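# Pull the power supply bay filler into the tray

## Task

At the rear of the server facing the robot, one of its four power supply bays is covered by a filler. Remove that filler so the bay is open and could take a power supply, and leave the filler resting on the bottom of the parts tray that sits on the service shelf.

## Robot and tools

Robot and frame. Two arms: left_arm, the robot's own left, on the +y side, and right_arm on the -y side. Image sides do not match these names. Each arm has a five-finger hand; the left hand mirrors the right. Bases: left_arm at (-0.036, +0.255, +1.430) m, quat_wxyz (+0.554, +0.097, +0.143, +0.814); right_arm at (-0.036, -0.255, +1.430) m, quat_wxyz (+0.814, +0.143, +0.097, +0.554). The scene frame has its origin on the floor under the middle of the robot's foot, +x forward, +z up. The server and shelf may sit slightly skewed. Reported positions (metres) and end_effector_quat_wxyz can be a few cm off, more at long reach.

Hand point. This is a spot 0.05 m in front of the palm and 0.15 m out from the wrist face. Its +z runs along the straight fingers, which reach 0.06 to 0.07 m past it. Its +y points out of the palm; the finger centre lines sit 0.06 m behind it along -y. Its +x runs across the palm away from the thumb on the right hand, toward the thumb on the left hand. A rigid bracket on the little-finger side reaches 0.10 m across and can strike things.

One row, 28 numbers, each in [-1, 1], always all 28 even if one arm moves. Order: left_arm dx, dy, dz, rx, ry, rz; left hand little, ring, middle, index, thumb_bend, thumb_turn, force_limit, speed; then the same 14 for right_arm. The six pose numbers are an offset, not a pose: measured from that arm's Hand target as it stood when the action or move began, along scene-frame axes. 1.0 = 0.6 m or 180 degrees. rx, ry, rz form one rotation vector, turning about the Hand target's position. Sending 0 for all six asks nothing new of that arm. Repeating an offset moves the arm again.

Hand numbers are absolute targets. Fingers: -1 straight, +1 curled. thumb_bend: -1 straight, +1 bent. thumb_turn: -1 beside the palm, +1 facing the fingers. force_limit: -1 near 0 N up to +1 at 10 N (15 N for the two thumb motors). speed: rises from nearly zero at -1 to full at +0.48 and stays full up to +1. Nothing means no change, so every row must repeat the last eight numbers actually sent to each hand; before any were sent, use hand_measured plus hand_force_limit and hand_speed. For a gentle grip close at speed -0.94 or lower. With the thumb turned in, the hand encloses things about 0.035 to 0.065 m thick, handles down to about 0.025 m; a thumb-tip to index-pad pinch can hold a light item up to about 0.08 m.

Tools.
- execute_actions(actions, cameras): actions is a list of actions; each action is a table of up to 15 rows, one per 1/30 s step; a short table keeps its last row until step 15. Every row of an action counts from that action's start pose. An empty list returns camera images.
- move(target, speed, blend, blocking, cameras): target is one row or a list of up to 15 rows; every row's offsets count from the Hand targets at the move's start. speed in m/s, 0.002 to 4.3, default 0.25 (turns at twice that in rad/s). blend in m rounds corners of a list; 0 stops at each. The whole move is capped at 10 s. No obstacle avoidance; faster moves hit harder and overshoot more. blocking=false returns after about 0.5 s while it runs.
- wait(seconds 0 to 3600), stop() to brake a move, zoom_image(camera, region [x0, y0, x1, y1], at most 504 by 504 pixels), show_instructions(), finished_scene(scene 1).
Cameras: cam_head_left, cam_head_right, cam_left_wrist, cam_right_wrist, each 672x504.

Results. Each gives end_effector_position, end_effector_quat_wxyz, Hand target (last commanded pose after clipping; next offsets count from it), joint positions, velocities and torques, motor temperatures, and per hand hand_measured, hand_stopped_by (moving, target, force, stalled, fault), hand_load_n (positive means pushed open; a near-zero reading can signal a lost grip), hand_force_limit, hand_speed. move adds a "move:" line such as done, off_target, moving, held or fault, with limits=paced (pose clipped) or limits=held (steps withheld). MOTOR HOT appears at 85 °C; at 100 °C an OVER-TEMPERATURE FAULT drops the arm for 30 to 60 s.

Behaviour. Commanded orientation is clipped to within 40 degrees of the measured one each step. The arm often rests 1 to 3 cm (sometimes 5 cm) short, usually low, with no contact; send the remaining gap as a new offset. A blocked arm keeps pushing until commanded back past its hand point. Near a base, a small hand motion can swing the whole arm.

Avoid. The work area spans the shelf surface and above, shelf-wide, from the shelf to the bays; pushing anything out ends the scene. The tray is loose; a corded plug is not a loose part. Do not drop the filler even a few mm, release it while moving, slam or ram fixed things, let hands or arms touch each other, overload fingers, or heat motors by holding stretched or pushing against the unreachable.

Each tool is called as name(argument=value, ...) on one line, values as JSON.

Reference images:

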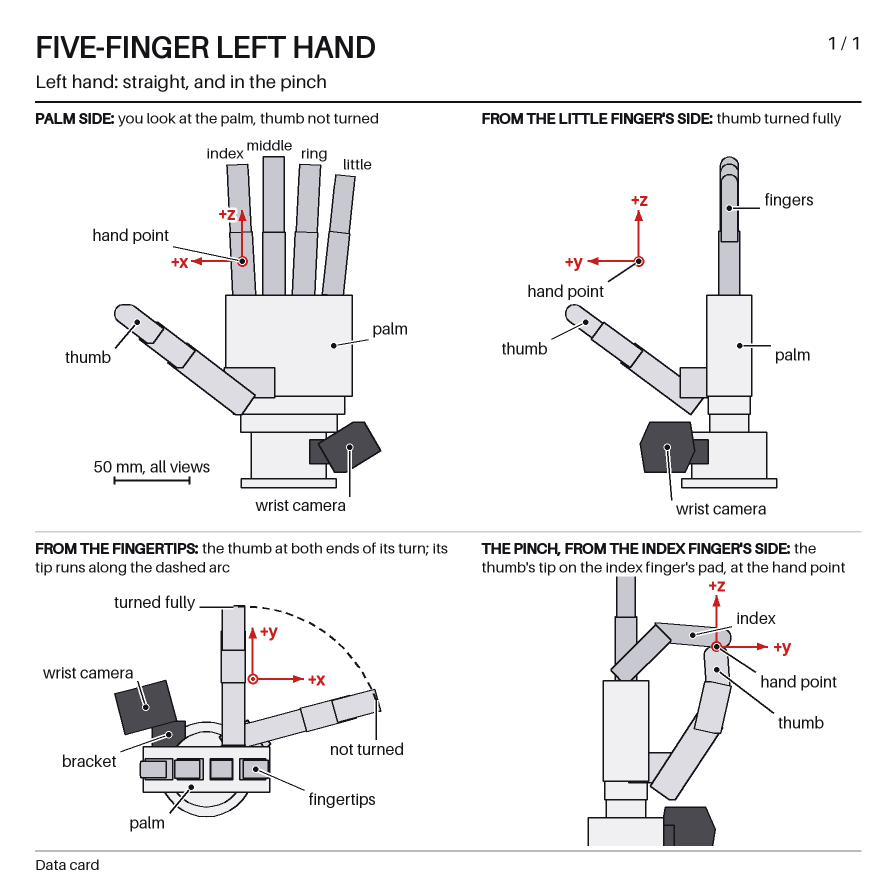

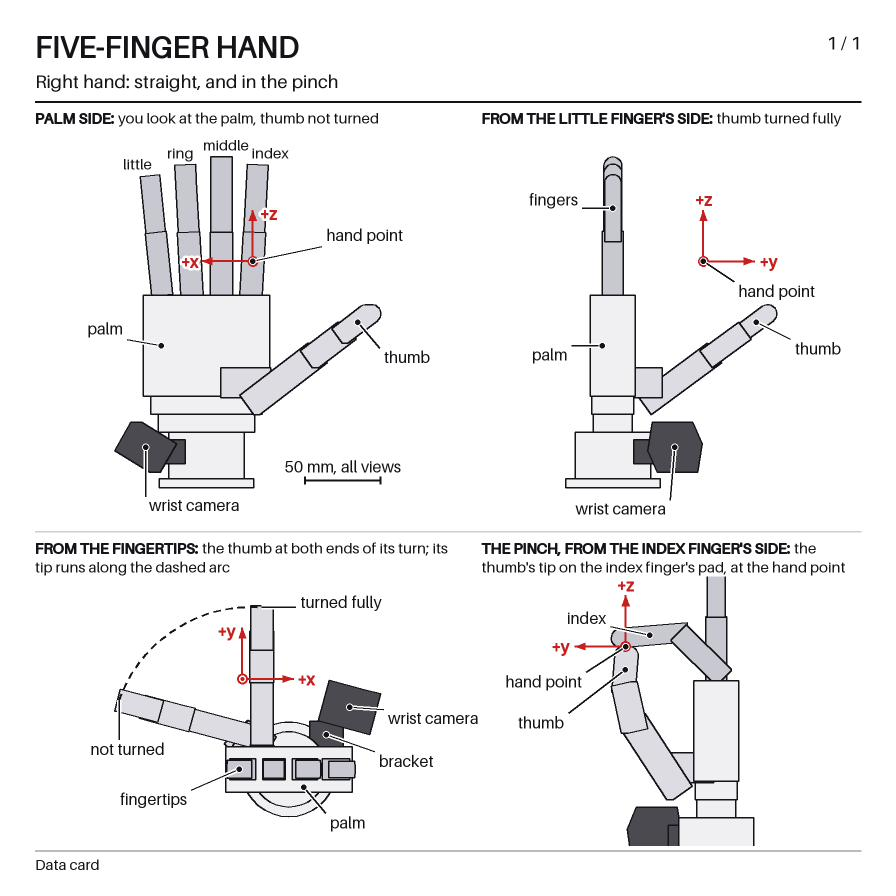

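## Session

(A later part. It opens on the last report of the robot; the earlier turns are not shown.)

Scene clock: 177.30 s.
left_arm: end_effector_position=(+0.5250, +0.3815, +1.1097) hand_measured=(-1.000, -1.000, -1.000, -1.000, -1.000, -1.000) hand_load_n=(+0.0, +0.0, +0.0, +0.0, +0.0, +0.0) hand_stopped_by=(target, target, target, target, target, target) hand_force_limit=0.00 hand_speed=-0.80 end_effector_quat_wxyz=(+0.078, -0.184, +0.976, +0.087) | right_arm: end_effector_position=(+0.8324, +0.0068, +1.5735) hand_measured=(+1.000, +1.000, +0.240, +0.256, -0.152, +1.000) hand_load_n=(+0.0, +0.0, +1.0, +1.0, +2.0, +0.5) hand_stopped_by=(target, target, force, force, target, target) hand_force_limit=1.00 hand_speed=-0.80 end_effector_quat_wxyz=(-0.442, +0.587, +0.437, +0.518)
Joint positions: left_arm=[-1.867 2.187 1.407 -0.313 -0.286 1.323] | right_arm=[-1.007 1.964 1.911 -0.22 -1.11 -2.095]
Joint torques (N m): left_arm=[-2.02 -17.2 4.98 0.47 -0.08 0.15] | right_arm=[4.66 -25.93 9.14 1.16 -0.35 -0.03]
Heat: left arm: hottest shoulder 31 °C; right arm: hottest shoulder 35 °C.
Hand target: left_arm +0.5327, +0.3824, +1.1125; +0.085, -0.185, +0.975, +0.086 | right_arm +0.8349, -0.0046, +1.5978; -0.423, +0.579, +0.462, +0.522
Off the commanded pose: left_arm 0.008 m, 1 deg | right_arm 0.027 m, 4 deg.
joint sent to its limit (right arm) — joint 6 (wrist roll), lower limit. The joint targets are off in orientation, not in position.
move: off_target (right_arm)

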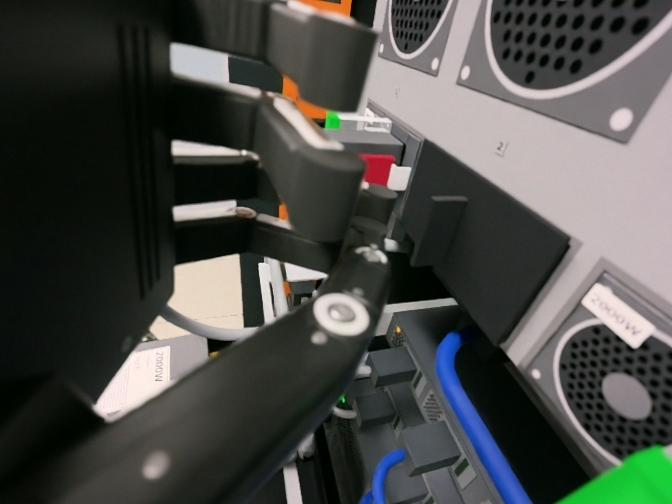

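execute_actions(actions=[[[0,0,0,0,0,0,-1,-1,-1,-1,-1,-1,0,-0.8,0,0,0,0,0,0,1,1,0.1,0.1,-0.25,1,0.8,0]]])

move(target=[0,0,0,0,0,0,-1,-1,-1,-1,-1,-1,0,-0.8,0.095,-0.001,-0.019,0,0,0,1,1,0.1,0.1,-0.25,1,0.8,0], speed=0.04, cameras=["cam_right_wrist"])

zoom_image(camera="cam_right_wrist", region=[300, 110, 520, 360])

Scene clock: 178.43 s.
left_arm: end_effector_position=(+0.5250, +0.3815, +1.1097) hand_measured=(-1.000, -1.000, -1.000, -1.000, -1.000, -1.000) hand_load_n=(+0.0, +0.0, +0.0, +0.0, +0.0, +0.0) hand_stopped_by=(target, target, target, target, target, target) hand_force_limit=0.00 hand_speed=-0.80 end_effector_quat_wxyz=(+0.078, -0.184, +0.976, +0.087) | right_arm: end_effector_position=(+0.8325, +0.0067, +1.5734) hand_measured=(+1.000, +1.000, +0.100, +0.100, -0.250, +1.000) hand_load_n=(+0.0, +0.0, +0.0, +0.0, +0.0, +0.5) hand_stopped_by=(target, target, target, target, target, target) hand_force_limit=0.80 hand_speed=0.00 end_effector_quat_wxyz=(-0.442, +0.588, +0.437, +0.518)
Joint positions: left_arm=[-1.867 2.187 1.407 -0.313 -0.286 1.323] | right_arm=[-1.007 1.964 1.911 -0.22 -1.109 -2.095]
Joint torques (N m): left_arm=[-1.96 -17.2 4.94 0.46 -0.09 0.16] | right_arm=[4.31 -26.11 9.13 1.22 -0.38 -0.04]
Heat: left arm: hottest shoulder 31 °C; right arm: hottest shoulder 35 °C.
Hand target: left_arm +0.5327, +0.3824, +1.1125; +0.085, -0.185, +0.975, +0.086 | right_arm +0.8349, -0.0046, +1.5978; -0.423, +0.579, +0.462, +0.522
Off the commanded pose: left_arm 0.008 m, 1 deg | right_arm 0.027 m, 4 deg.
joint sent to its limit (right arm) — joint 6 (wrist roll), lower limit. The joint targets are off in orientation, not in position.

Scene clock: 180.37 s.
left_arm: end_effector_position=(+0.5250, +0.3815, +1.1097) hand_measured=(-1.000, -1.000, -1.000, -1.000, -1.000, -1.000) hand_load_n=(+0.0, +0.0, +0.0, +0.0, +0.0, +0.0) hand_stopped_by=(target, target, target, target, target, target) hand_force_limit=0.00 hand_speed=-0.80 end_effector_quat_wxyz=(+0.078, -0.184, +0.976, +0.087) | right_arm: end_effector_position=(+0.8634, +0.0070, +1.5699) hand_measured=(+1.000, +1.000, +0.100, +0.100, -0.250, +1.000) hand_load_n=(+0.0, +0.0, -3.5, +0.0, +0.0, +0.0) hand_stopped_by=(target, target, target, target, target, target) hand_force_limit=0.80 hand_speed=0.00 end_effector_quat_wxyz=(-0.454, +0.586, +0.436, +0.511)
Joint positions: left_arm=[-1.867 2.187 1.407 -0.313 -0.286 1.323] | right_arm=[-1.018 2.071 2.105 -0.325 -1.14 -2.095]
Joint torques (N m): left_arm=[-1.96 -17.2 5 0.44 -0.08 0.14] | right_arm=[4.25 -22.24 16.92 1.1 0.3 -0.05]
Heat: left arm: hottest shoulder 31 °C; right arm: hottest shoulder 35 °C.
Hand target: left_arm +0.5327, +0.3824, +1.1125; +0.085, -0.185, +0.975, +0.086 | right_arm +0.8918, -0.0052, +1.5863; -0.423, +0.579, +0.462, +0.522
Off the commanded pose: left_arm 0.008 m, 1 deg | right_arm 0.035 m, 5 deg.
joint sent to its limit (right arm) — joint 6 (wrist roll), lower limit. The joint targets are off in position and orientation.
move: off_target (right_arm)

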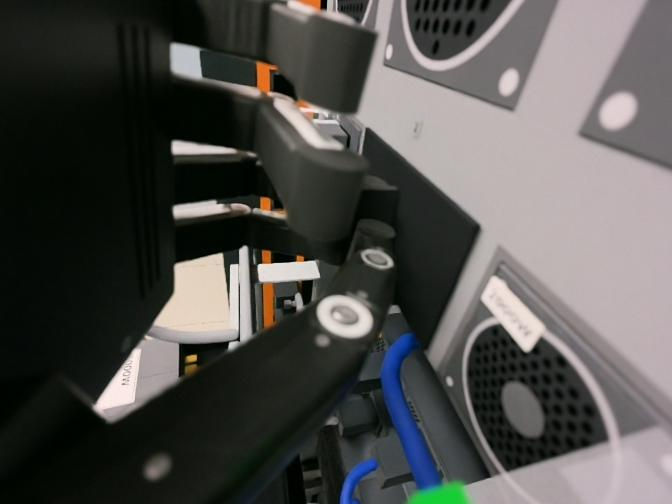

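Scaled by 2.016 from the camera's image (finer frame: 960x720).

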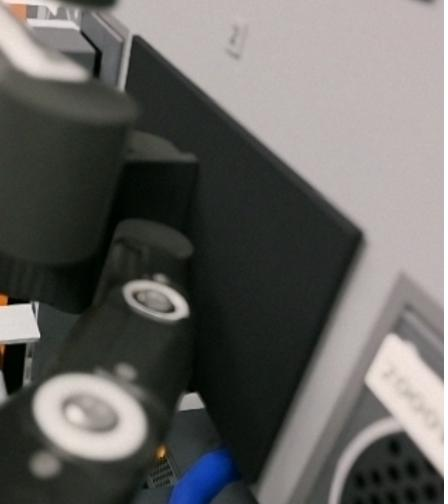

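execute_actions(actions=[[[0,0,0,0,0,0,-1,-1,-1,-1,-1,-1,0,-0.8,-0.02,0,0.015,0,0,0,1,1,0.1,0.1,-0.15,1,0.8,-0.5]],[[0,0,0,0,0,0,-1,-1,-1,-1,-1,-1,0,-0.8,0,0,0,0,0,0,1,1,0.8,0.8,-0.15,1,0.2,-0.8]],[[0,0,0,0,0,0,-1,-1,-1,-1,-1,-1,0,-0.8,-0.005,0,0.003,0,0,0,1,1,0.8,0.8,-0.15,1,0.2,-0.8]],[[0,0,0,0,0,0,-1,-1,-1,-1,-1,-1,0,-0.8,0,0,0,0,0,0,1,1,0.88,0.88,-0.15,1,1.0,-0.8]]], cameras=["cam_right_wrist"])

zoom_image(camera="cam_right_wrist", region=[300, 110, 520, 360])

Scene clock: 183.00 s.
left_arm: end_effector_position=(+0.5250, +0.3815, +1.1097) hand_measured=(-1.000, -1.000, -1.000, -1.000, -1.000, -1.000) hand_load_n=(+0.0, +0.0, +0.0, +0.0, +0.0, +0.0) hand_stopped_by=(target, target, target, target, target, target) hand_force_limit=0.00 hand_speed=-0.80 end_effector_quat_wxyz=(+0.078, -0.184, +0.976, +0.087) | right_arm: end_effector_position=(+0.8630, +0.0110, +1.5702) hand_measured=(+1.000, +1.000, +0.240, +0.258, -0.152, +1.000) hand_load_n=(+0.0, -0.5, +12.0, +10.0, +6.5, +0.5) hand_stopped_by=(target, target, force, force, target, target) hand_force_limit=1.00 hand_speed=-0.80 end_effector_quat_wxyz=(-0.453, +0.587, +0.436, +0.511)
Joint positions: left_arm=[-1.867 2.187 1.407 -0.313 -0.286 1.323] | right_arm=[-1.012 2.071 2.105 -0.325 -1.132 -2.095]
Joint torques (N m): left_arm=[-2.02 -17.14 4.96 0.44 -0.08 0.16] | right_arm=[4.01 -26.11 11.64 1.33 0.15 -0.05]
Heat: left arm: hottest shoulder 31 °C; right arm: hottest shoulder 35 °C.
Hand target: left_arm +0.5327, +0.3824, +1.1125; +0.085, -0.185, +0.975, +0.086 | right_arm +0.8769, -0.0053, +1.5971; -0.423, +0.579, +0.462, +0.522
Off the commanded pose: left_arm 0.008 m, 1 deg | right_arm 0.034 m, 5 deg.
joint sent to its limit (right arm) — joint 6 (wrist roll), lower limit. The joint targets are off in orientation, not in position.

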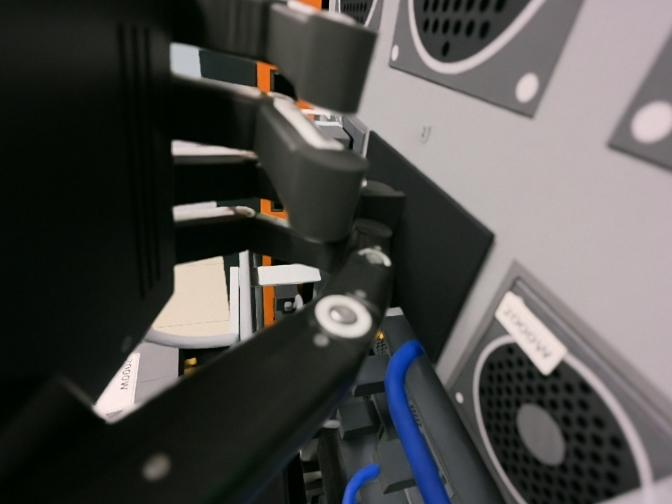

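Scaled by 2.016 from the camera's image (finer frame: 960x720).

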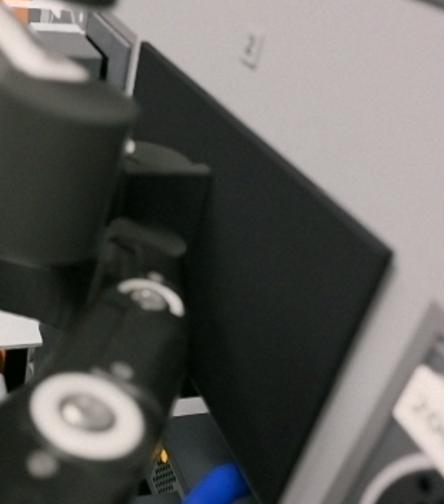

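move(target=[0,0,0,0,0,0,-1,-1,-1,-1,-1,-1,0,-0.8,-0.07,0,0.003,0,0,0,1,1,0.88,0.88,-0.15,1,1.0,-0.8], speed=0.8, cameras=["cam_right_wrist"])

zoom_image(camera="cam_right_wrist", region=[380, 110, 600, 360])

Scene clock: 184.23 s.
left_arm: end_effector_position=(+0.5250, +0.3815, +1.1097) hand_measured=(-1.000, -1.000, -1.000, -1.000, -1.000, -1.000) hand_load_n=(+0.0, +0.0, +0.0, +0.0, +0.0, +0.0) hand_stopped_by=(target, target, target, target, target, target) hand_force_limit=0.00 hand_speed=-0.80 end_effector_quat_wxyz=(+0.078, -0.184, +0.976, +0.087) | right_arm: end_effector_position=(+0.8325, +0.0062, +1.5754) hand_measured=(+1.000, +1.000, +0.240, +0.258, -0.152, +1.000) hand_load_n=(+0.0, +0.5, +1.0, +1.5, +2.0, +0.0) hand_stopped_by=(target, target, force, force, target, target) hand_force_limit=1.00 hand_speed=-0.80 end_effector_quat_wxyz=(-0.442, +0.587, +0.438, +0.518)
Joint positions: left_arm=[-1.867 2.187 1.407 -0.313 -0.286 1.323] | right_arm=[-1.007 1.962 1.912 -0.222 -1.11 -2.096]
Joint torques (N m): left_arm=[-1.96 -17.14 4.97 0.46 -0.08 0.15] | right_arm=[4.31 -26.05 9.22 1.22 -0.34 -0.02]
Heat: left arm: hottest shoulder 31 °C; right arm: hottest shoulder 35 °C.
Hand target: left_arm +0.5327, +0.3824, +1.1125; +0.085, -0.185, +0.975, +0.086 | right_arm +0.8349, -0.0052, +1.5991; -0.423, +0.579, +0.462, +0.522
Off the commanded pose: left_arm 0.008 m, 1 deg | right_arm 0.026 m, 4 deg.
joint sent to its limit (right arm) — joint 6 (wrist roll), lower limit. The joint targets are off in orientation, not in position.
move: off_target (right_arm)

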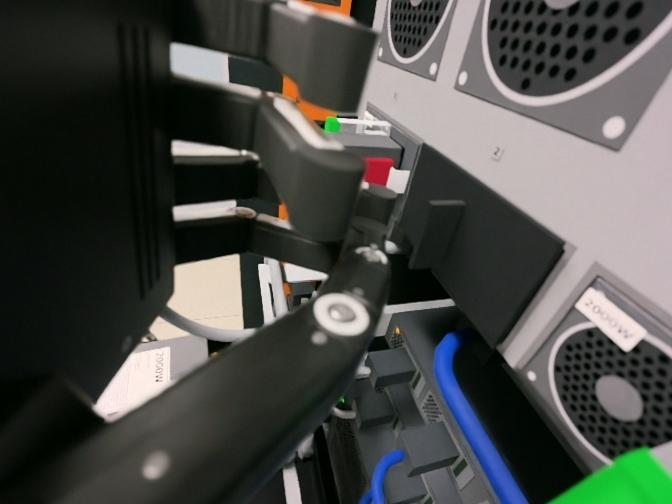

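Scaled by 2.016 from the camera's image (finer frame: 960x720).

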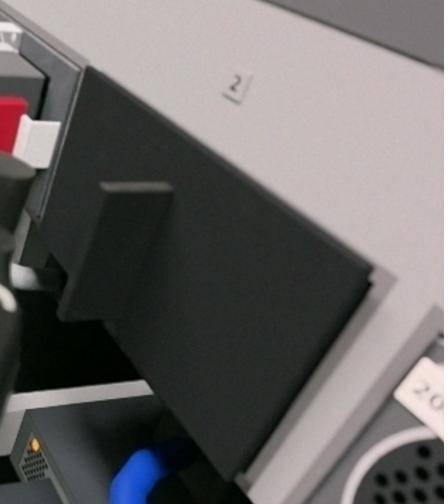

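execute_actions(actions=[[[0,0,0,0,0,0,-1,-1,-1,-1,-1,-1,0,-0.8,0,0,0,0,0,0,1,1,0.12,0.12,-0.2,1,0.8,0]]])

move(target=[0,0,0,0,0,0,-1,-1,-1,-1,-1,-1,0,-0.8,0.055,0,-0.006,0,0,0,1,1,0.12,0.12,-0.2,1,0.8,0], speed=0.04, cameras=["cam_right_wrist"])

zoom_image(camera="cam_right_wrist", region=[380, 60, 620, 300])

Scene clock: 185.30 s.
left_arm: end_effector_position=(+0.5250, +0.3815, +1.1097) hand_measured=(-1.000, -1.000, -1.000, -1.000, -1.000, -1.000) hand_load_n=(+0.0, +0.0, +0.0, +0.0, +0.0, +0.0) hand_stopped_by=(target, target, target, target, target, target) hand_force_limit=0.00 hand_speed=-0.80 end_effector_quat_wxyz=(+0.078, -0.184, +0.976, +0.087) | right_arm: end_effector_position=(+0.8325, +0.0062, +1.5754) hand_measured=(+1.000, +1.000, +0.120, +0.120, -0.200, +1.000) hand_load_n=(+0.0, +0.0, +0.0, +0.0, +0.0, +0.5) hand_stopped_by=(target, target, target, target, target, target) hand_force_limit=0.80 hand_speed=0.00 end_effector_quat_wxyz=(-0.442, +0.587, +0.438, +0.518)
Joint positions: left_arm=[-1.867 2.187 1.407 -0.313 -0.286 1.323] | right_arm=[-1.007 1.962 1.912 -0.222 -1.11 -2.096]
Joint torques (N m): left_arm=[-2.02 -17.2 4.98 0.44 -0.08 0.16] | right_arm=[4.42 -26.23 9.1 1.16 -0.37 -0.04]
Heat: left arm: hottest shoulder 31 °C; right arm: hottest shoulder 35 °C.
Hand target: left_arm +0.5327, +0.3824, +1.1125; +0.085, -0.185, +0.975, +0.086 | right_arm +0.8349, -0.0052, +1.5991; -0.423, +0.579, +0.462, +0.522
Off the commanded pose: left_arm 0.008 m, 1 deg | right_arm 0.026 m, 4 deg.
joint sent to its limit (right arm) — joint 6 (wrist roll), lower limit. The joint targets are off in orientation, not in position.

Scene clock: 186.73 s.
left_arm: end_effector_position=(+0.5250, +0.3815, +1.1097) hand_measured=(-1.000, -1.000, -1.000, -1.000, -1.000, -1.000) hand_load_n=(+0.0, +0.0, +0.0, +0.0, +0.0, +0.0) hand_stopped_by=(target, target, target, target, target, target) hand_force_limit=0.00 hand_speed=-0.80 end_effector_quat_wxyz=(+0.078, -0.184, +0.976, +0.087) | right_arm: end_effector_position=(+0.8500, +0.0032, +1.5770) hand_measured=(+1.000, +1.000, +0.120, +0.120, -0.200, +1.000) hand_load_n=(+0.0, +0.0, +0.0, +0.0, +0.0, +0.0) hand_stopped_by=(target, target, target, target, target, target) hand_force_limit=0.80 hand_speed=0.00 end_effector_quat_wxyz=(-0.441, +0.588, +0.437, +0.519)
Joint positions: left_arm=[-1.867 2.187 1.407 -0.313 -0.286 1.323] | right_arm=[-1.014 2.007 2.002 -0.265 -1.115 -2.096]
Joint torques (N m): left_arm=[-2.02 -17.14 4.94 0.44 -0.08 0.16] | right_arm=[4.54 -22.95 15.21 0.59 -0.45 -0.01]
Heat: left arm: hottest shoulder 31 °C; right arm: hottest shoulder 35 °C.
Hand target: left_arm +0.5327, +0.3824, +1.1125; +0.085, -0.185, +0.975, +0.086 | right_arm +0.8679, -0.0054, +1.5956; -0.423, +0.579, +0.462, +0.523
Off the commanded pose: left_arm 0.008 m, 1 deg | right_arm 0.027 m, 4 deg.
joint sent to its limit (right arm) — joint 6 (wrist roll), lower limit. The joint targets are off in orientation, not in position.
move: off_target (right_arm)

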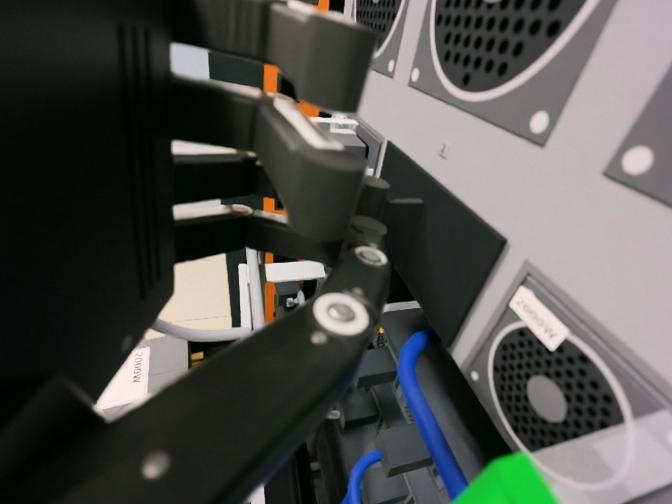

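Scaled by 2.100 from the camera's image (finer frame: 960x720).

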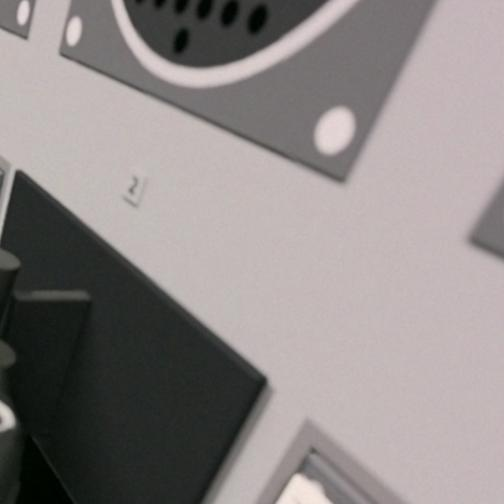

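zoom_image(camera="cam_right_wrist", region=[470, 200, 570, 300])

zoom_image(camera="cam_right_wrist", region=[370, 120, 470, 220])

zoom_image(camera="cam_right_wrist", region=[400, 270, 500, 370])

Scaled by 5.040 from the camera's image (finer frame: 960x720).

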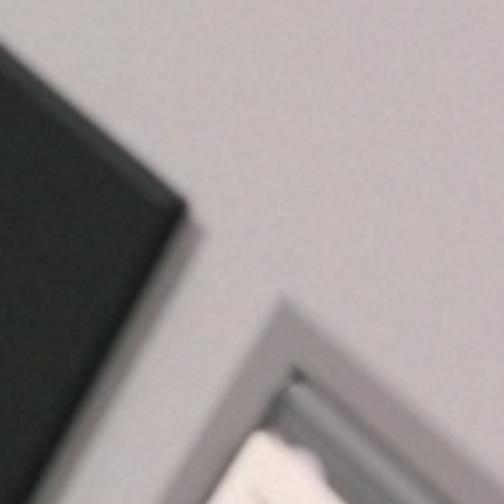

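Scaled by 5.040 from the camera's image (finer frame: 960x720).

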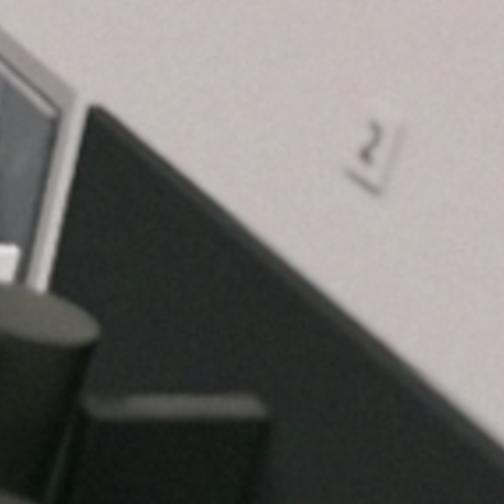

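Scaled by 5.040 from the camera's image (finer frame: 960x720).

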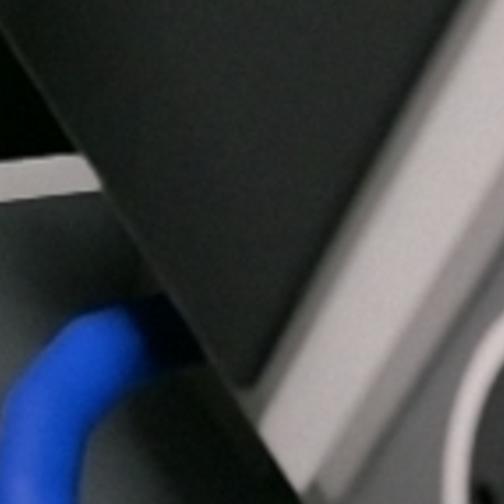

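move(target=[0,0,0,0,0,0,-1,-1,-1,-1,-1,-1,0,-0.8,0.023,0,-0.012,0,0,0,1,1,0.12,0.12,-0.2,1,0.8,0], speed=0.04, cameras=["cam_right_wrist"])

zoom_image(camera="cam_right_wrist", region=[300, 130, 460, 290])

Scene clock: 190.57 s.
left_arm: end_effector_position=(+0.5250, +0.3815, +1.1097) hand_measured=(-1.000, -1.000, -1.000, -1.000, -1.000, -1.000) hand_load_n=(+0.0, +0.0, +0.0, +0.0, +0.0, +0.0) hand_stopped_by=(target, target, target, target, target, target) hand_force_limit=0.00 hand_speed=-0.80 end_effector_quat_wxyz=(+0.078, -0.184, +0.976, +0.087) | right_arm: end_effector_position=(+0.8626, +0.0059, +1.5718) hand_measured=(+1.000, +1.000, +0.120, +0.120, -0.200, +1.000) hand_load_n=(+0.0, +0.0, +0.0, +0.0, +0.0, +0.5) hand_stopped_by=(target, target, target, target, target, target) hand_force_limit=0.80 hand_speed=0.00 end_effector_quat_wxyz=(-0.443, +0.586, +0.437, +0.519)
Joint positions: left_arm=[-1.867 2.187 1.407 -0.313 -0.286 1.323] | right_arm=[-1.015 2.054 2.072 -0.289 -1.12 -2.096]
Joint torques (N m): left_arm=[-2.14 -17.14 4.98 0.44 -0.09 0.16] | right_arm=[4.13 -23.18 15.49 0.73 -0.37 -0.03]
Heat: left arm: hottest shoulder 31 °C; right arm: hottest shoulder 35 °C.
Hand target: left_arm +0.5327, +0.3824, +1.1125; +0.085, -0.185, +0.975, +0.086 | right_arm +0.8817, -0.0054, +1.5883; -0.422, +0.579, +0.462, +0.523
Off the commanded pose: left_arm 0.008 m, 1 deg | right_arm 0.028 m, 4 deg.
joint sent to its limit (right arm) — joint 6 (wrist roll), lower limit. The joint targets are off in orientation, not in position.
move: off_target (right_arm)

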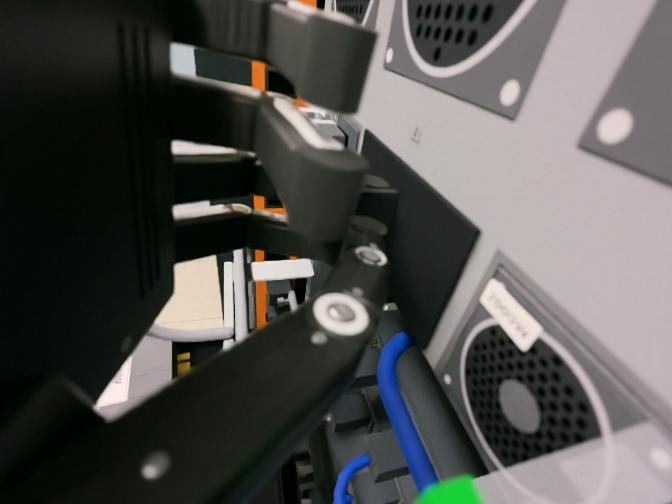

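Scaled by 3.150 from the camera's image (finer frame: 960x720).

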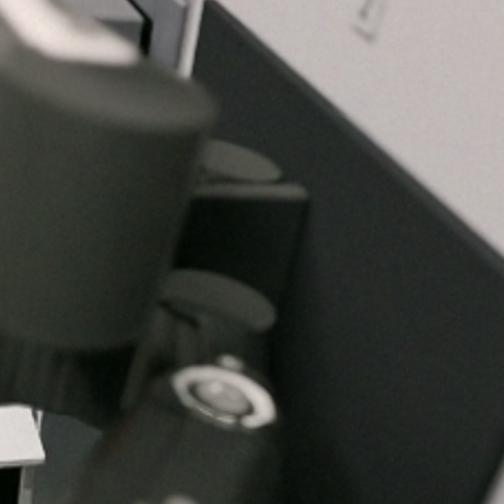

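execute_actions(actions=[[[0,0,0,0,0,0,-1,-1,-1,-1,-1,-1,0,-0.8,-0.007,0,0.007,0,0,0,1,1,0.8,0.8,-0.2,1,0.2,-0.8]],[[0,0,0,0,0,0,-1,-1,-1,-1,-1,-1,0,-0.8,-0.005,0,0.006,0,0,0,1,1,0.8,0.8,-0.2,1,0.2,-0.8]],[[0,0,0,0,0,0,-1,-1,-1,-1,-1,-1,0,-0.8,-0.005,0,0.005,0,0,0,1,1,0.88,0.88,-0.2,1,1.0,-0.8]]], cameras=["cam_right_wrist"])

zoom_image(camera="cam_right_wrist", region=[300, 130, 460, 290])

Scene clock: 192.53 s.
left_arm: end_effector_position=(+0.5250, +0.3815, +1.1097) hand_measured=(-1.000, -1.000, -1.000, -1.000, -1.000, -1.000) hand_load_n=(+0.0, -0.5, +0.0, +0.0, -0.5, +0.0) hand_stopped_by=(target, target, target, target, target, target) hand_force_limit=0.00 hand_speed=-0.80 end_effector_quat_wxyz=(+0.078, -0.184, +0.976, +0.087) | right_arm: end_effector_position=(+0.8587, +0.0124, +1.5724) hand_measured=(+1.000, +1.000, +0.260, +0.350, -0.202, +1.000) hand_load_n=(+0.0, +0.0, +10.5, +10.0, +8.5, +0.5) hand_stopped_by=(target, target, force, force, target, target) hand_force_limit=1.00 hand_speed=-0.80 end_effector_quat_wxyz=(-0.450, +0.583, +0.438, +0.515)
Joint positions: left_arm=[-1.867 2.187 1.407 -0.313 -0.286 1.323] | right_arm=[-1.008 2.054 2.072 -0.296 -1.129 -2.095]
Joint torques (N m): left_arm=[-2.02 -17.2 4.97 0.47 -0.08 0.15] | right_arm=[3.84 -26.17 11.88 0.87 0.09 -0.04]
Heat: left arm: hottest shoulder 31 °C; right arm: hottest shoulder 35 °C.
Hand target: left_arm +0.5327, +0.3824, +1.1125; +0.085, -0.185, +0.975, +0.086 | right_arm +0.8715, -0.0053, +1.5990; -0.423, +0.579, +0.462, +0.522
Off the commanded pose: left_arm 0.008 m, 1 deg | right_arm 0.034 m, 4 deg.
joint sent to its limit (right arm) — joint 6 (wrist roll), lower limit. The joint targets are off in orientation, not in position.

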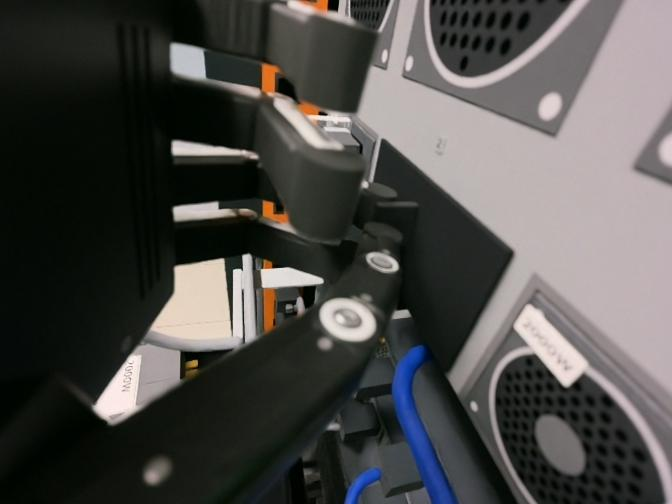

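Scaled by 3.150 from the camera's image (finer frame: 960x720).

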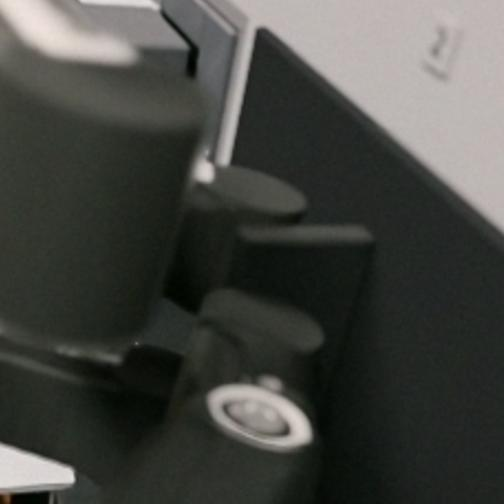

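execute_actions(actions=[[[0,0,0,0,0,0,-1,-1,-1,-1,-1,-1,0,-0.8,0,0,0,0,0,0,1,1,0.12,0.12,-0.2,1,0.8,-0.3]],[[0,0,0,0,0,0,-1,-1,-1,-1,-1,-1,0,-0.8,-0.01,0.008,0,0,0,0,1,1,0.12,0.12,-0.2,1,0.8,-0.3]]])

move(target=[0,0,0,0,0,0,-1,-1,-1,-1,-1,-1,0,-0.8,0.032,0.004,-0.018,0,0,0,1,1,0.12,0.12,-0.15,1,0.8,0], speed=0.04, cameras=["cam_right_wrist"])

zoom_image(camera="cam_right_wrist", region=[300, 130, 460, 290])

Scene clock: 194.47 s.
left_arm: end_effector_position=(+0.5250, +0.3815, +1.1097) hand_measured=(-1.000, -1.000, -1.000, -1.000, -1.000, -1.000) hand_load_n=(+0.0, +0.0, +0.0, +0.0, +0.0, +0.0) hand_stopped_by=(target, target, target, target, target, target) hand_force_limit=0.00 hand_speed=-0.80 end_effector_quat_wxyz=(+0.078, -0.184, +0.976, +0.087) | right_arm: end_effector_position=(+0.8623, +0.0058, +1.5695) hand_measured=(+1.000, +1.000, +0.120, +0.120, -0.200, +1.000) hand_load_n=(+0.0, +0.0, +1.0, +0.0, +0.0, +0.0) hand_stopped_by=(target, target, target, target, target, target) hand_force_limit=0.80 hand_speed=-0.30 end_effector_quat_wxyz=(-0.443, +0.590, +0.435, +0.516)
Joint positions: left_arm=[-1.867 2.187 1.407 -0.313 -0.286 1.323] | right_arm=[-1.015 2.054 2.072 -0.297 -1.115 -2.095]
Joint torques (N m): left_arm=[-1.96 -17.14 4.97 0.46 -0.08 0.15] | right_arm=[5.25 -26.81 9.87 1.26 -0.2 -0.04]
Heat: left arm: hottest shoulder 31 °C; right arm: hottest shoulder 34 °C.
Hand target: left_arm +0.5327, +0.3824, +1.1125; +0.085, -0.185, +0.975, +0.086 | right_arm +0.8655, -0.0003, +1.5991; -0.423, +0.579, +0.462, +0.522
Off the commanded pose: left_arm 0.008 m, 1 deg | right_arm 0.030 m, 4 deg.
joint sent to its limit (right arm) — joint 6 (wrist roll), lower limit. The joint targets are off in orientation, not in position.

Scene clock: 195.50 s.
left_arm: end_effector_position=(+0.5250, +0.3815, +1.1097) hand_measured=(-1.000, -1.000, -1.000, -1.000, -1.000, -1.000) hand_load_n=(-0.5, +0.0, +0.0, -0.5, -0.5, +0.0) hand_stopped_by=(target, target, target, target, target, target) hand_force_limit=0.00 hand_speed=-0.80 end_effector_quat_wxyz=(+0.078, -0.184, +0.976, +0.087) | right_arm: end_effector_position=(+0.8632, +0.0070, +1.5690) hand_measured=(+1.000, +1.000, +0.120, +0.120, -0.150, +1.000) hand_load_n=(+0.0, +0.0, +0.0, +0.0, +0.0, +0.0) hand_stopped_by=(target, target, target, target, target, target) hand_force_limit=0.80 hand_speed=0.00 end_effector_quat_wxyz=(-0.446, +0.589, +0.436, +0.515)
Joint positions: left_arm=[-1.867 2.187 1.407 -0.313 -0.286 1.323] | right_arm=[-1.015 2.062 2.085 -0.305 -1.122 -2.095]
Joint torques (N m): left_arm=[-2.02 -17.14 5 0.44 -0.07 0.15] | right_arm=[5.19 -22.71 16.42 0.75 0.01 -0.02]
Heat: left arm: hottest shoulder 31 °C; right arm: hottest shoulder 34 °C.
Hand target: left_arm +0.5327, +0.3824, +1.1125; +0.085, -0.185, +0.975, +0.086 | right_arm +0.8846, +0.0021, +1.5883; -0.423, +0.579, +0.462, +0.522
Off the commanded pose: left_arm 0.008 m, 1 deg | right_arm 0.029 m, 4 deg.
joint sent to its limit (right arm) — joint 6 (wrist roll), lower limit. The joint targets are off in orientation, not in position.
move: off_target (right_arm)

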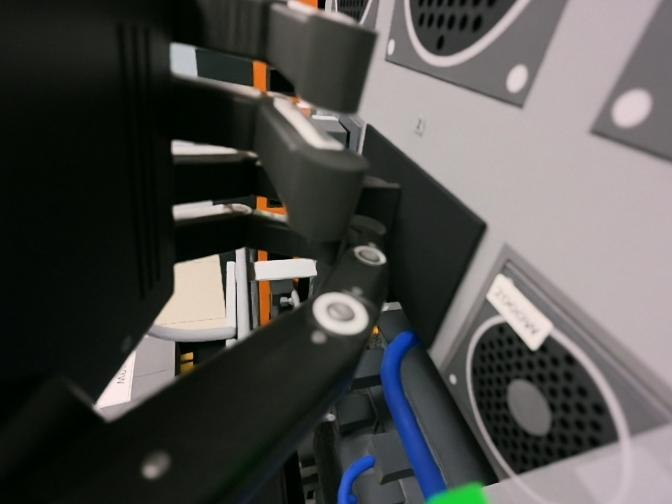

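Scaled by 3.150 from the camera's image (finer frame: 960x720).

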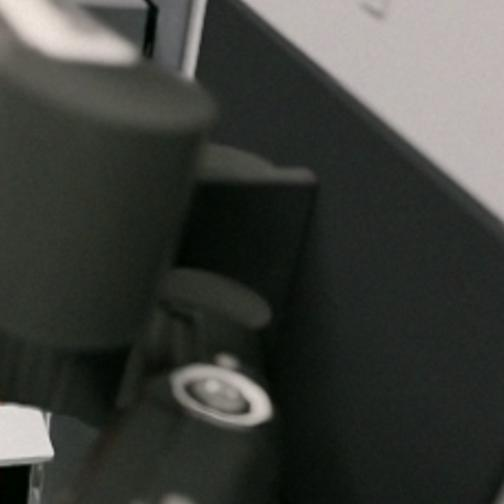

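move(target=[0,0,0,0,0,0,-1,-1,-1,-1,-1,-1,0,-0.8,0,0.01,0.012,0,0,0,1,1,0.12,0.12,-0.15,1,0.8,0], speed=0.04)

Scene clock: 196.53 s.
left_arm: end_effector_position=(+0.5250, +0.3815, +1.1097) hand_measured=(-1.000, -1.000, -1.000, -1.000, -1.000, -1.000) hand_load_n=(+0.0, +0.0, +0.0, +0.0, +0.0, +0.0) hand_stopped_by=(target, target, target, target, target, target) hand_force_limit=0.00 hand_speed=-0.80 end_effector_quat_wxyz=(+0.078, -0.184, +0.976, +0.087) | right_arm: end_effector_position=(+0.8631, +0.0074, +1.5691) hand_measured=(+1.000, +1.000, +0.120, +0.120, -0.150, +1.000) hand_load_n=(+0.0, +0.5, -1.0, +0.0, +0.0, +0.0) hand_stopped_by=(target, target, target, target, target, target) hand_force_limit=0.80 hand_speed=0.00 end_effector_quat_wxyz=(-0.447, +0.592, +0.434, +0.511)
Joint positions: left_arm=[-1.867 2.187 1.407 -0.313 -0.286 1.323] | right_arm=[-1.014 2.063 2.092 -0.322 -1.118 -2.095]
Joint torques (N m): left_arm=[-2.08 -17.08 4.98 0.43 -0.08 0.16] | right_arm=[5.71 -23.3 16.58 0.81 0.21 -0.05]
Heat: left arm: hottest shoulder 31 °C; right arm: hottest shoulder 34 °C.
Hand target: left_arm +0.5327, +0.3824, +1.1125; +0.085, -0.185, +0.975, +0.086 | right_arm +0.8846, +0.0081, +1.5952; -0.423, +0.579, +0.462, +0.522
Off the commanded pose: left_arm 0.008 m, 1 deg | right_arm 0.034 m, 5 deg.
joint sent to its limit (right arm) — joint 6 (wrist roll), lower limit. The joint targets are off in position and orientation.
move: off_target (right_arm)

execute_actions(actions=[[[0,0,0,0,0,0,-1,-1,-1,-1,-1,-1,0,-0.8,-0.005,0,0.006,0,0,0,1,1,0.8,0.8,-0.15,1,0.2,-0.8]],[[0,0,0,0,0,0,-1,-1,-1,-1,-1,-1,0,-0.8,-0.005,0,0,0,0,0,1,1,0.8,0.8,-0.15,1,0.2,-0.8]],[[0,0,0,0,0,0,-1,-1,-1,-1,-1,-1,0,-0.8,-0.005,0,0,0,0,0,1,1,0.88,0.88,-0.15,1,1.0,-0.8]]], cameras=["cam_right_wrist"])

zoom_image(camera="cam_right_wrist", region=[300, 130, 460, 290])

Scene clock: 198.50 s.
left_arm: end_effector_position=(+0.5250, +0.3815, +1.1097) hand_measured=(-1.000, -1.000, -1.000, -1.000, -1.000, -1.000) hand_load_n=(+0.0, +0.0, +0.0, +0.0, +0.0, +0.0) hand_stopped_by=(target, target, target, target, target, target) hand_force_limit=0.00 hand_speed=-0.80 end_effector_quat_wxyz=(+0.078, -0.184, +0.976, +0.087) | right_arm: end_effector_position=(+0.8623, +0.0118, +1.5695) hand_measured=(+1.000, +1.000, +0.240, +0.258, -0.152, +1.000) hand_load_n=(+0.0, +0.0, +11.5, +9.5, +7.5, +0.5) hand_stopped_by=(target, target, force, force, target, target) hand_force_limit=1.00 hand_speed=-0.80 end_effector_quat_wxyz=(-0.446, +0.592, +0.435, +0.510)
Joint positions: left_arm=[-1.867 2.187 1.407 -0.313 -0.286 1.323] | right_arm=[-1.007 2.063 2.092 -0.322 -1.11 -2.095]
Joint torques (N m): left_arm=[-2.02 -17.14 4.97 0.44 -0.08 0.15] | right_arm=[5.6 -25.05 13.2 1.29 0.01 -0.02]
Heat: left arm: hottest shoulder 31 °C; right arm: hottest shoulder 34 °C.
Hand target: left_arm +0.5327, +0.3824, +1.1125; +0.085, -0.185, +0.975, +0.086 | right_arm +0.8757, +0.0080, +1.5989; -0.423, +0.579, +0.462, +0.522
Off the commanded pose: left_arm 0.008 m, 1 deg | right_arm 0.033 m, 5 deg.
joint sent to its limit (right arm) — joint 6 (wrist roll), lower limit. The joint targets are off in orientation, not in position.

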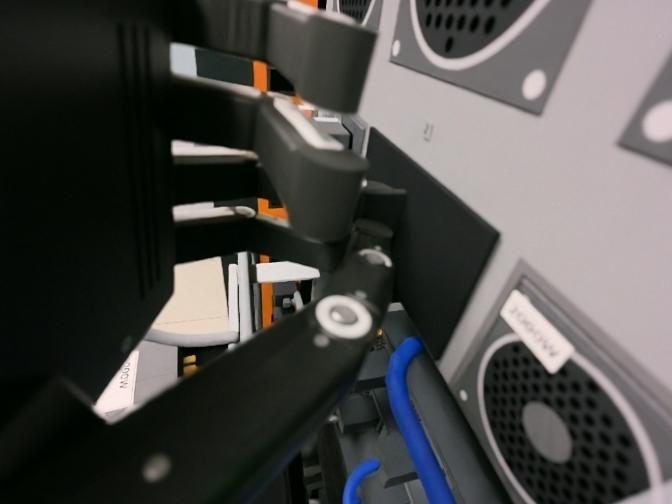

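Scaled by 3.150 from the camera's image (finer frame: 960x720).

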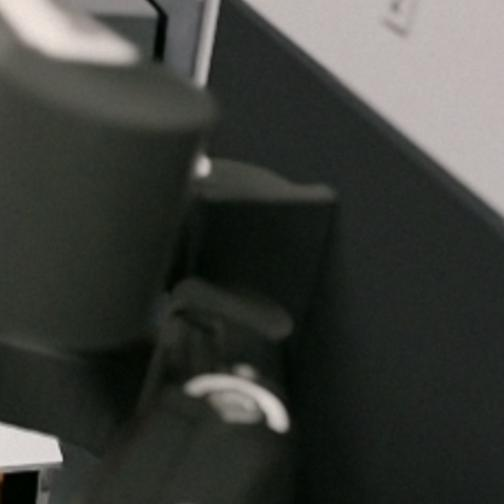

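execute_actions(actions=[[[0,0,0,0,0,0,-1,-1,-1,-1,-1,-1,0,-0.8,-0.018,0,0,0,0,0,1,1,0.88,0.88,-0.15,1,1.0,-0.8]]])

execute_actions(actions=[[[0,0,0,0,0,0,-1,-1,-1,-1,-1,-1,0,-0.8,-0.006,0,0,0,0,0,1,1,0.88,0.88,-0.15,1,1.0,-0.8]]])

Scene clock: 199.43 s.
left_arm: end_effector_position=(+0.5250, +0.3815, +1.1097) hand_measured=(-1.000, -1.000, -1.000, -1.000, -1.000, -1.000) hand_load_n=(+0.0, +0.0, +0.0, +0.0, +0.0, +0.0) hand_stopped_by=(target, target, target, target, target, target) hand_force_limit=0.00 hand_speed=-0.80 end_effector_quat_wxyz=(+0.078, -0.184, +0.976, +0.087) | right_arm: end_effector_position=(+0.8624, +0.0117, +1.5693) hand_measured=(+1.000, +1.000, +0.240, +0.258, -0.152, +1.000) hand_load_n=(+0.0, +0.5, +11.5, +9.5, +7.5, +0.5) hand_stopped_by=(target, target, force, force, target, target) hand_force_limit=1.00 hand_speed=-0.80 end_effector_quat_wxyz=(-0.444, +0.590, +0.436, +0.515)
Joint positions: left_arm=[-1.867 2.187 1.407 -0.313 -0.286 1.323] | right_arm=[-1.007 2.06 2.081 -0.302 -1.109 -2.095]
Joint torques (N m): left_arm=[-2.02 -17.14 4.96 0.43 -0.08 0.15] | right_arm=[5.01 -27.46 9.47 1.4 0.03 -0.04]
Heat: left arm: hottest shoulder 31 °C; right arm: hottest shoulder 34 °C.
Hand target: left_arm +0.5327, +0.3824, +1.1125; +0.085, -0.185, +0.975, +0.086 | right_arm +0.8649, +0.0080, +1.5991; -0.423, +0.579, +0.462, +0.522
Off the commanded pose: left_arm 0.008 m, 1 deg | right_arm 0.030 m, 4 deg.
joint sent to its limit (right arm) — joint 6 (wrist roll), lower limit. The joint targets are off in orientation, not in position.

Scene clock: 200.13 s.
left_arm: end_effector_position=(+0.5250, +0.3815, +1.1097) hand_measured=(-1.000, -1.000, -1.000, -1.000, -1.000, -1.000) hand_load_n=(+0.0, +0.0, +0.0, +0.0, +0.0, +0.0) hand_stopped_by=(target, target, target, target, target, target) hand_force_limit=0.00 hand_speed=-0.80 end_effector_quat_wxyz=(+0.078, -0.184, +0.976, +0.087) | right_arm: end_effector_position=(+0.8617, +0.0121, +1.5693) hand_measured=(+1.000, +1.000, +0.240, +0.258, -0.152, +1.000) hand_load_n=(+0.0, +0.0, +11.5, +9.0, +8.5, +0.5) hand_stopped_by=(target, target, force, force, target, target) hand_force_limit=1.00 hand_speed=-0.80 end_effector_quat_wxyz=(-0.440, +0.590, +0.437, +0.518)
Joint positions: left_arm=[-1.867 2.187 1.407 -0.313 -0.286 1.323] | right_arm=[-1.005 2.054 2.067 -0.286 -1.102 -2.095]
Joint torques (N m): left_arm=[-2.08 -17.2 4.98 0.46 -0.09 0.15] | right_arm=[5.66 -27.69 9.14 1.17 -0.27 -0.03]
Heat: left arm: hottest shoulder 31 °C; right arm: hottest shoulder 34 °C.
Hand target: left_arm +0.5327, +0.3824, +1.1125; +0.085, -0.185, +0.975, +0.086 | right_arm +0.8613, +0.0079, +1.5989; -0.423, +0.579, +0.462, +0.522
Off the commanded pose: left_arm 0.008 m, 1 deg | right_arm 0.030 m, 4 deg.
joint sent to its limit (right arm) — joint 6 (wrist roll), lower limit. The joint targets are off in orientation, not in position.

execute_actions(actions=[[[0,0,0,0,0,0,-1,-1,-1,-1,-1,-1,0,-0.8,0,0.01,0,0,0,0,1,1,0.88,0.88,-0.15,1,1.0,-0.8],[0,0,0,0,0,0,-1,-1,-1,-1,-1,-1,0,-0.8,0,0.02,0,0,0,0,1,1,0.88,0.88,-0.15,1,1.0,-0.8],[0,0,0,0,0,0,-1,-1,-1,-1,-1,-1,0,-0.8,0,0.025,0,0,0,0,1,1,0.88,0.88,-0.15,1,1.0,-0.8],[0,0,0,0,0,0,-1,-1,-1,-1,-1,-1,0,-0.8,0,0.015,0,0,0,0,1,1,0.88,0.88,-0.15,1,1.0,-0.8],[0,0,0,0,0,0,-1,-1,-1,-1,-1,-1,0,-0.8,0,0.0,0,0,0,0,1,1,0.88,0.88,-0.15,1,1.0,-0.8],[0,0,0,0,0,0,-1,-1,-1,-1,-1,-1,0,-0.8,0,-0.015,0,0,0,0,1,1,0.88,0.88,-0.15,1,1.0,-0.8],[0,0,0,0,0,0,-1,-1,-1,-1,-1,-1,0,-0.8,0,-0.025,0,0,0,0,1,1,0.88,0.88,-0.15,1,1.0,-0.8],[0,0,0,0,0,0,-1,-1,-1,-1,-1,-1,0,-0.8,0,-0.02,0,0,0,0,1,1,0.88,0.88,-0.15,1,1.0,-0.8],[0,0,0,0,0,0,-1,-1,-1,-1,-1,-1,0,-0.8,0,-0.01,0,0,0,0,1,1,0.88,0.88,-0.15,1,1.0,-0.8],[0,0,0,0,0,0,-1,-1,-1,-1,-1,-1,0,-0.8,-0.003,0,0,0,0,0,1,1,0.88,0.88,-0.15,1,1.0,-0.8]]], cameras=["cam_right_wrist"])

Scene clock: 201.33 s.
left_arm: end_effector_position=(+0.5250, +0.3815, +1.1097) hand_measured=(-1.000, -1.000, -1.000, -1.000, -1.000, -1.000) hand_load_n=(+0.0, +0.0, +0.0, +0.0, +0.0, +0.0) hand_stopped_by=(target, target, target, target, target, target) hand_force_limit=0.00 hand_speed=-0.80 end_effector_quat_wxyz=(+0.078, -0.184, +0.976, +0.087) | right_arm: end_effector_position=(+0.8603, +0.0124, +1.5697) hand_measured=(+1.000, +1.000, +0.240, +0.258, -0.152, +1.000) hand_load_n=(+0.0, +0.0, +11.0, +8.5, +9.5, +0.5) hand_stopped_by=(target, target, force, force, target, target) hand_force_limit=1.00 hand_speed=-0.80 end_effector_quat_wxyz=(-0.439, +0.590, +0.437, +0.518)
Joint positions: left_arm=[-1.867 2.187 1.407 -0.313 -0.286 1.323] | right_arm=[-1.005 2.049 2.058 -0.281 -1.101 -2.095]
Joint torques (N m): left_arm=[-2.02 -17.26 4.97 0.49 -0.09 0.15] | right_arm=[5.3 -27.75 9.01 1.22 -0.25 -0.03]
Heat: left arm: hottest shoulder 31 °C; right arm: hottest shoulder 34 °C.
Hand target: left_arm +0.5327, +0.3824, +1.1125; +0.085, -0.185, +0.975, +0.086 | right_arm +0.8595, +0.0080, +1.5993; -0.423, +0.579, +0.462, +0.523
Off the commanded pose: left_arm 0.008 m, 1 deg | right_arm 0.030 m, 4 deg.
joint sent to its limit (right arm) — joint 6 (wrist roll), lower limit. The joint targets are off in orientation, not in position.

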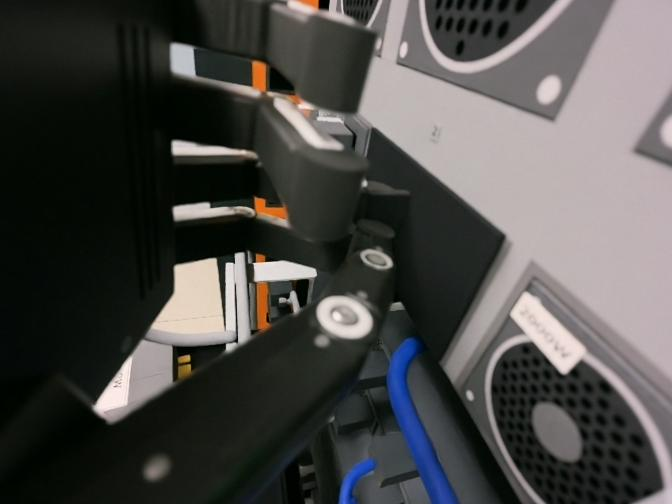

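zoom_image(camera="cam_right_wrist", region=[300, 130, 460, 290])

zoom_image(camera="cam_right_wrist", region=[430, 200, 550, 320])

Scaled by 3.150 from the camera's image (finer frame: 960x720).

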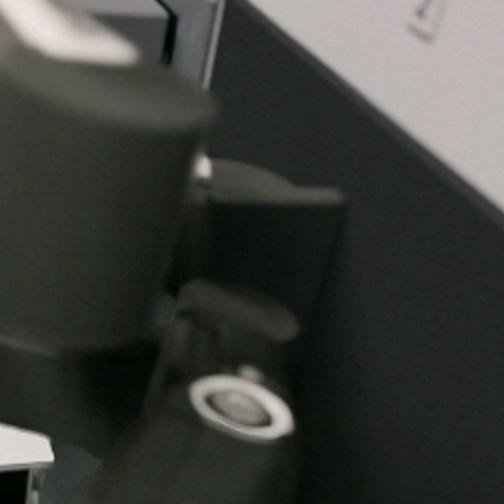

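Scaled by 4.200 from the camera's image (finer frame: 960x720).

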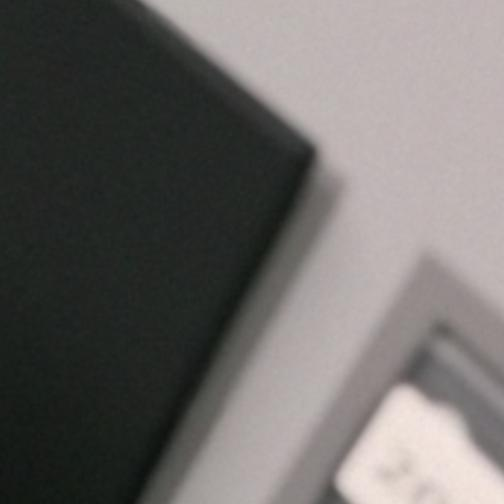

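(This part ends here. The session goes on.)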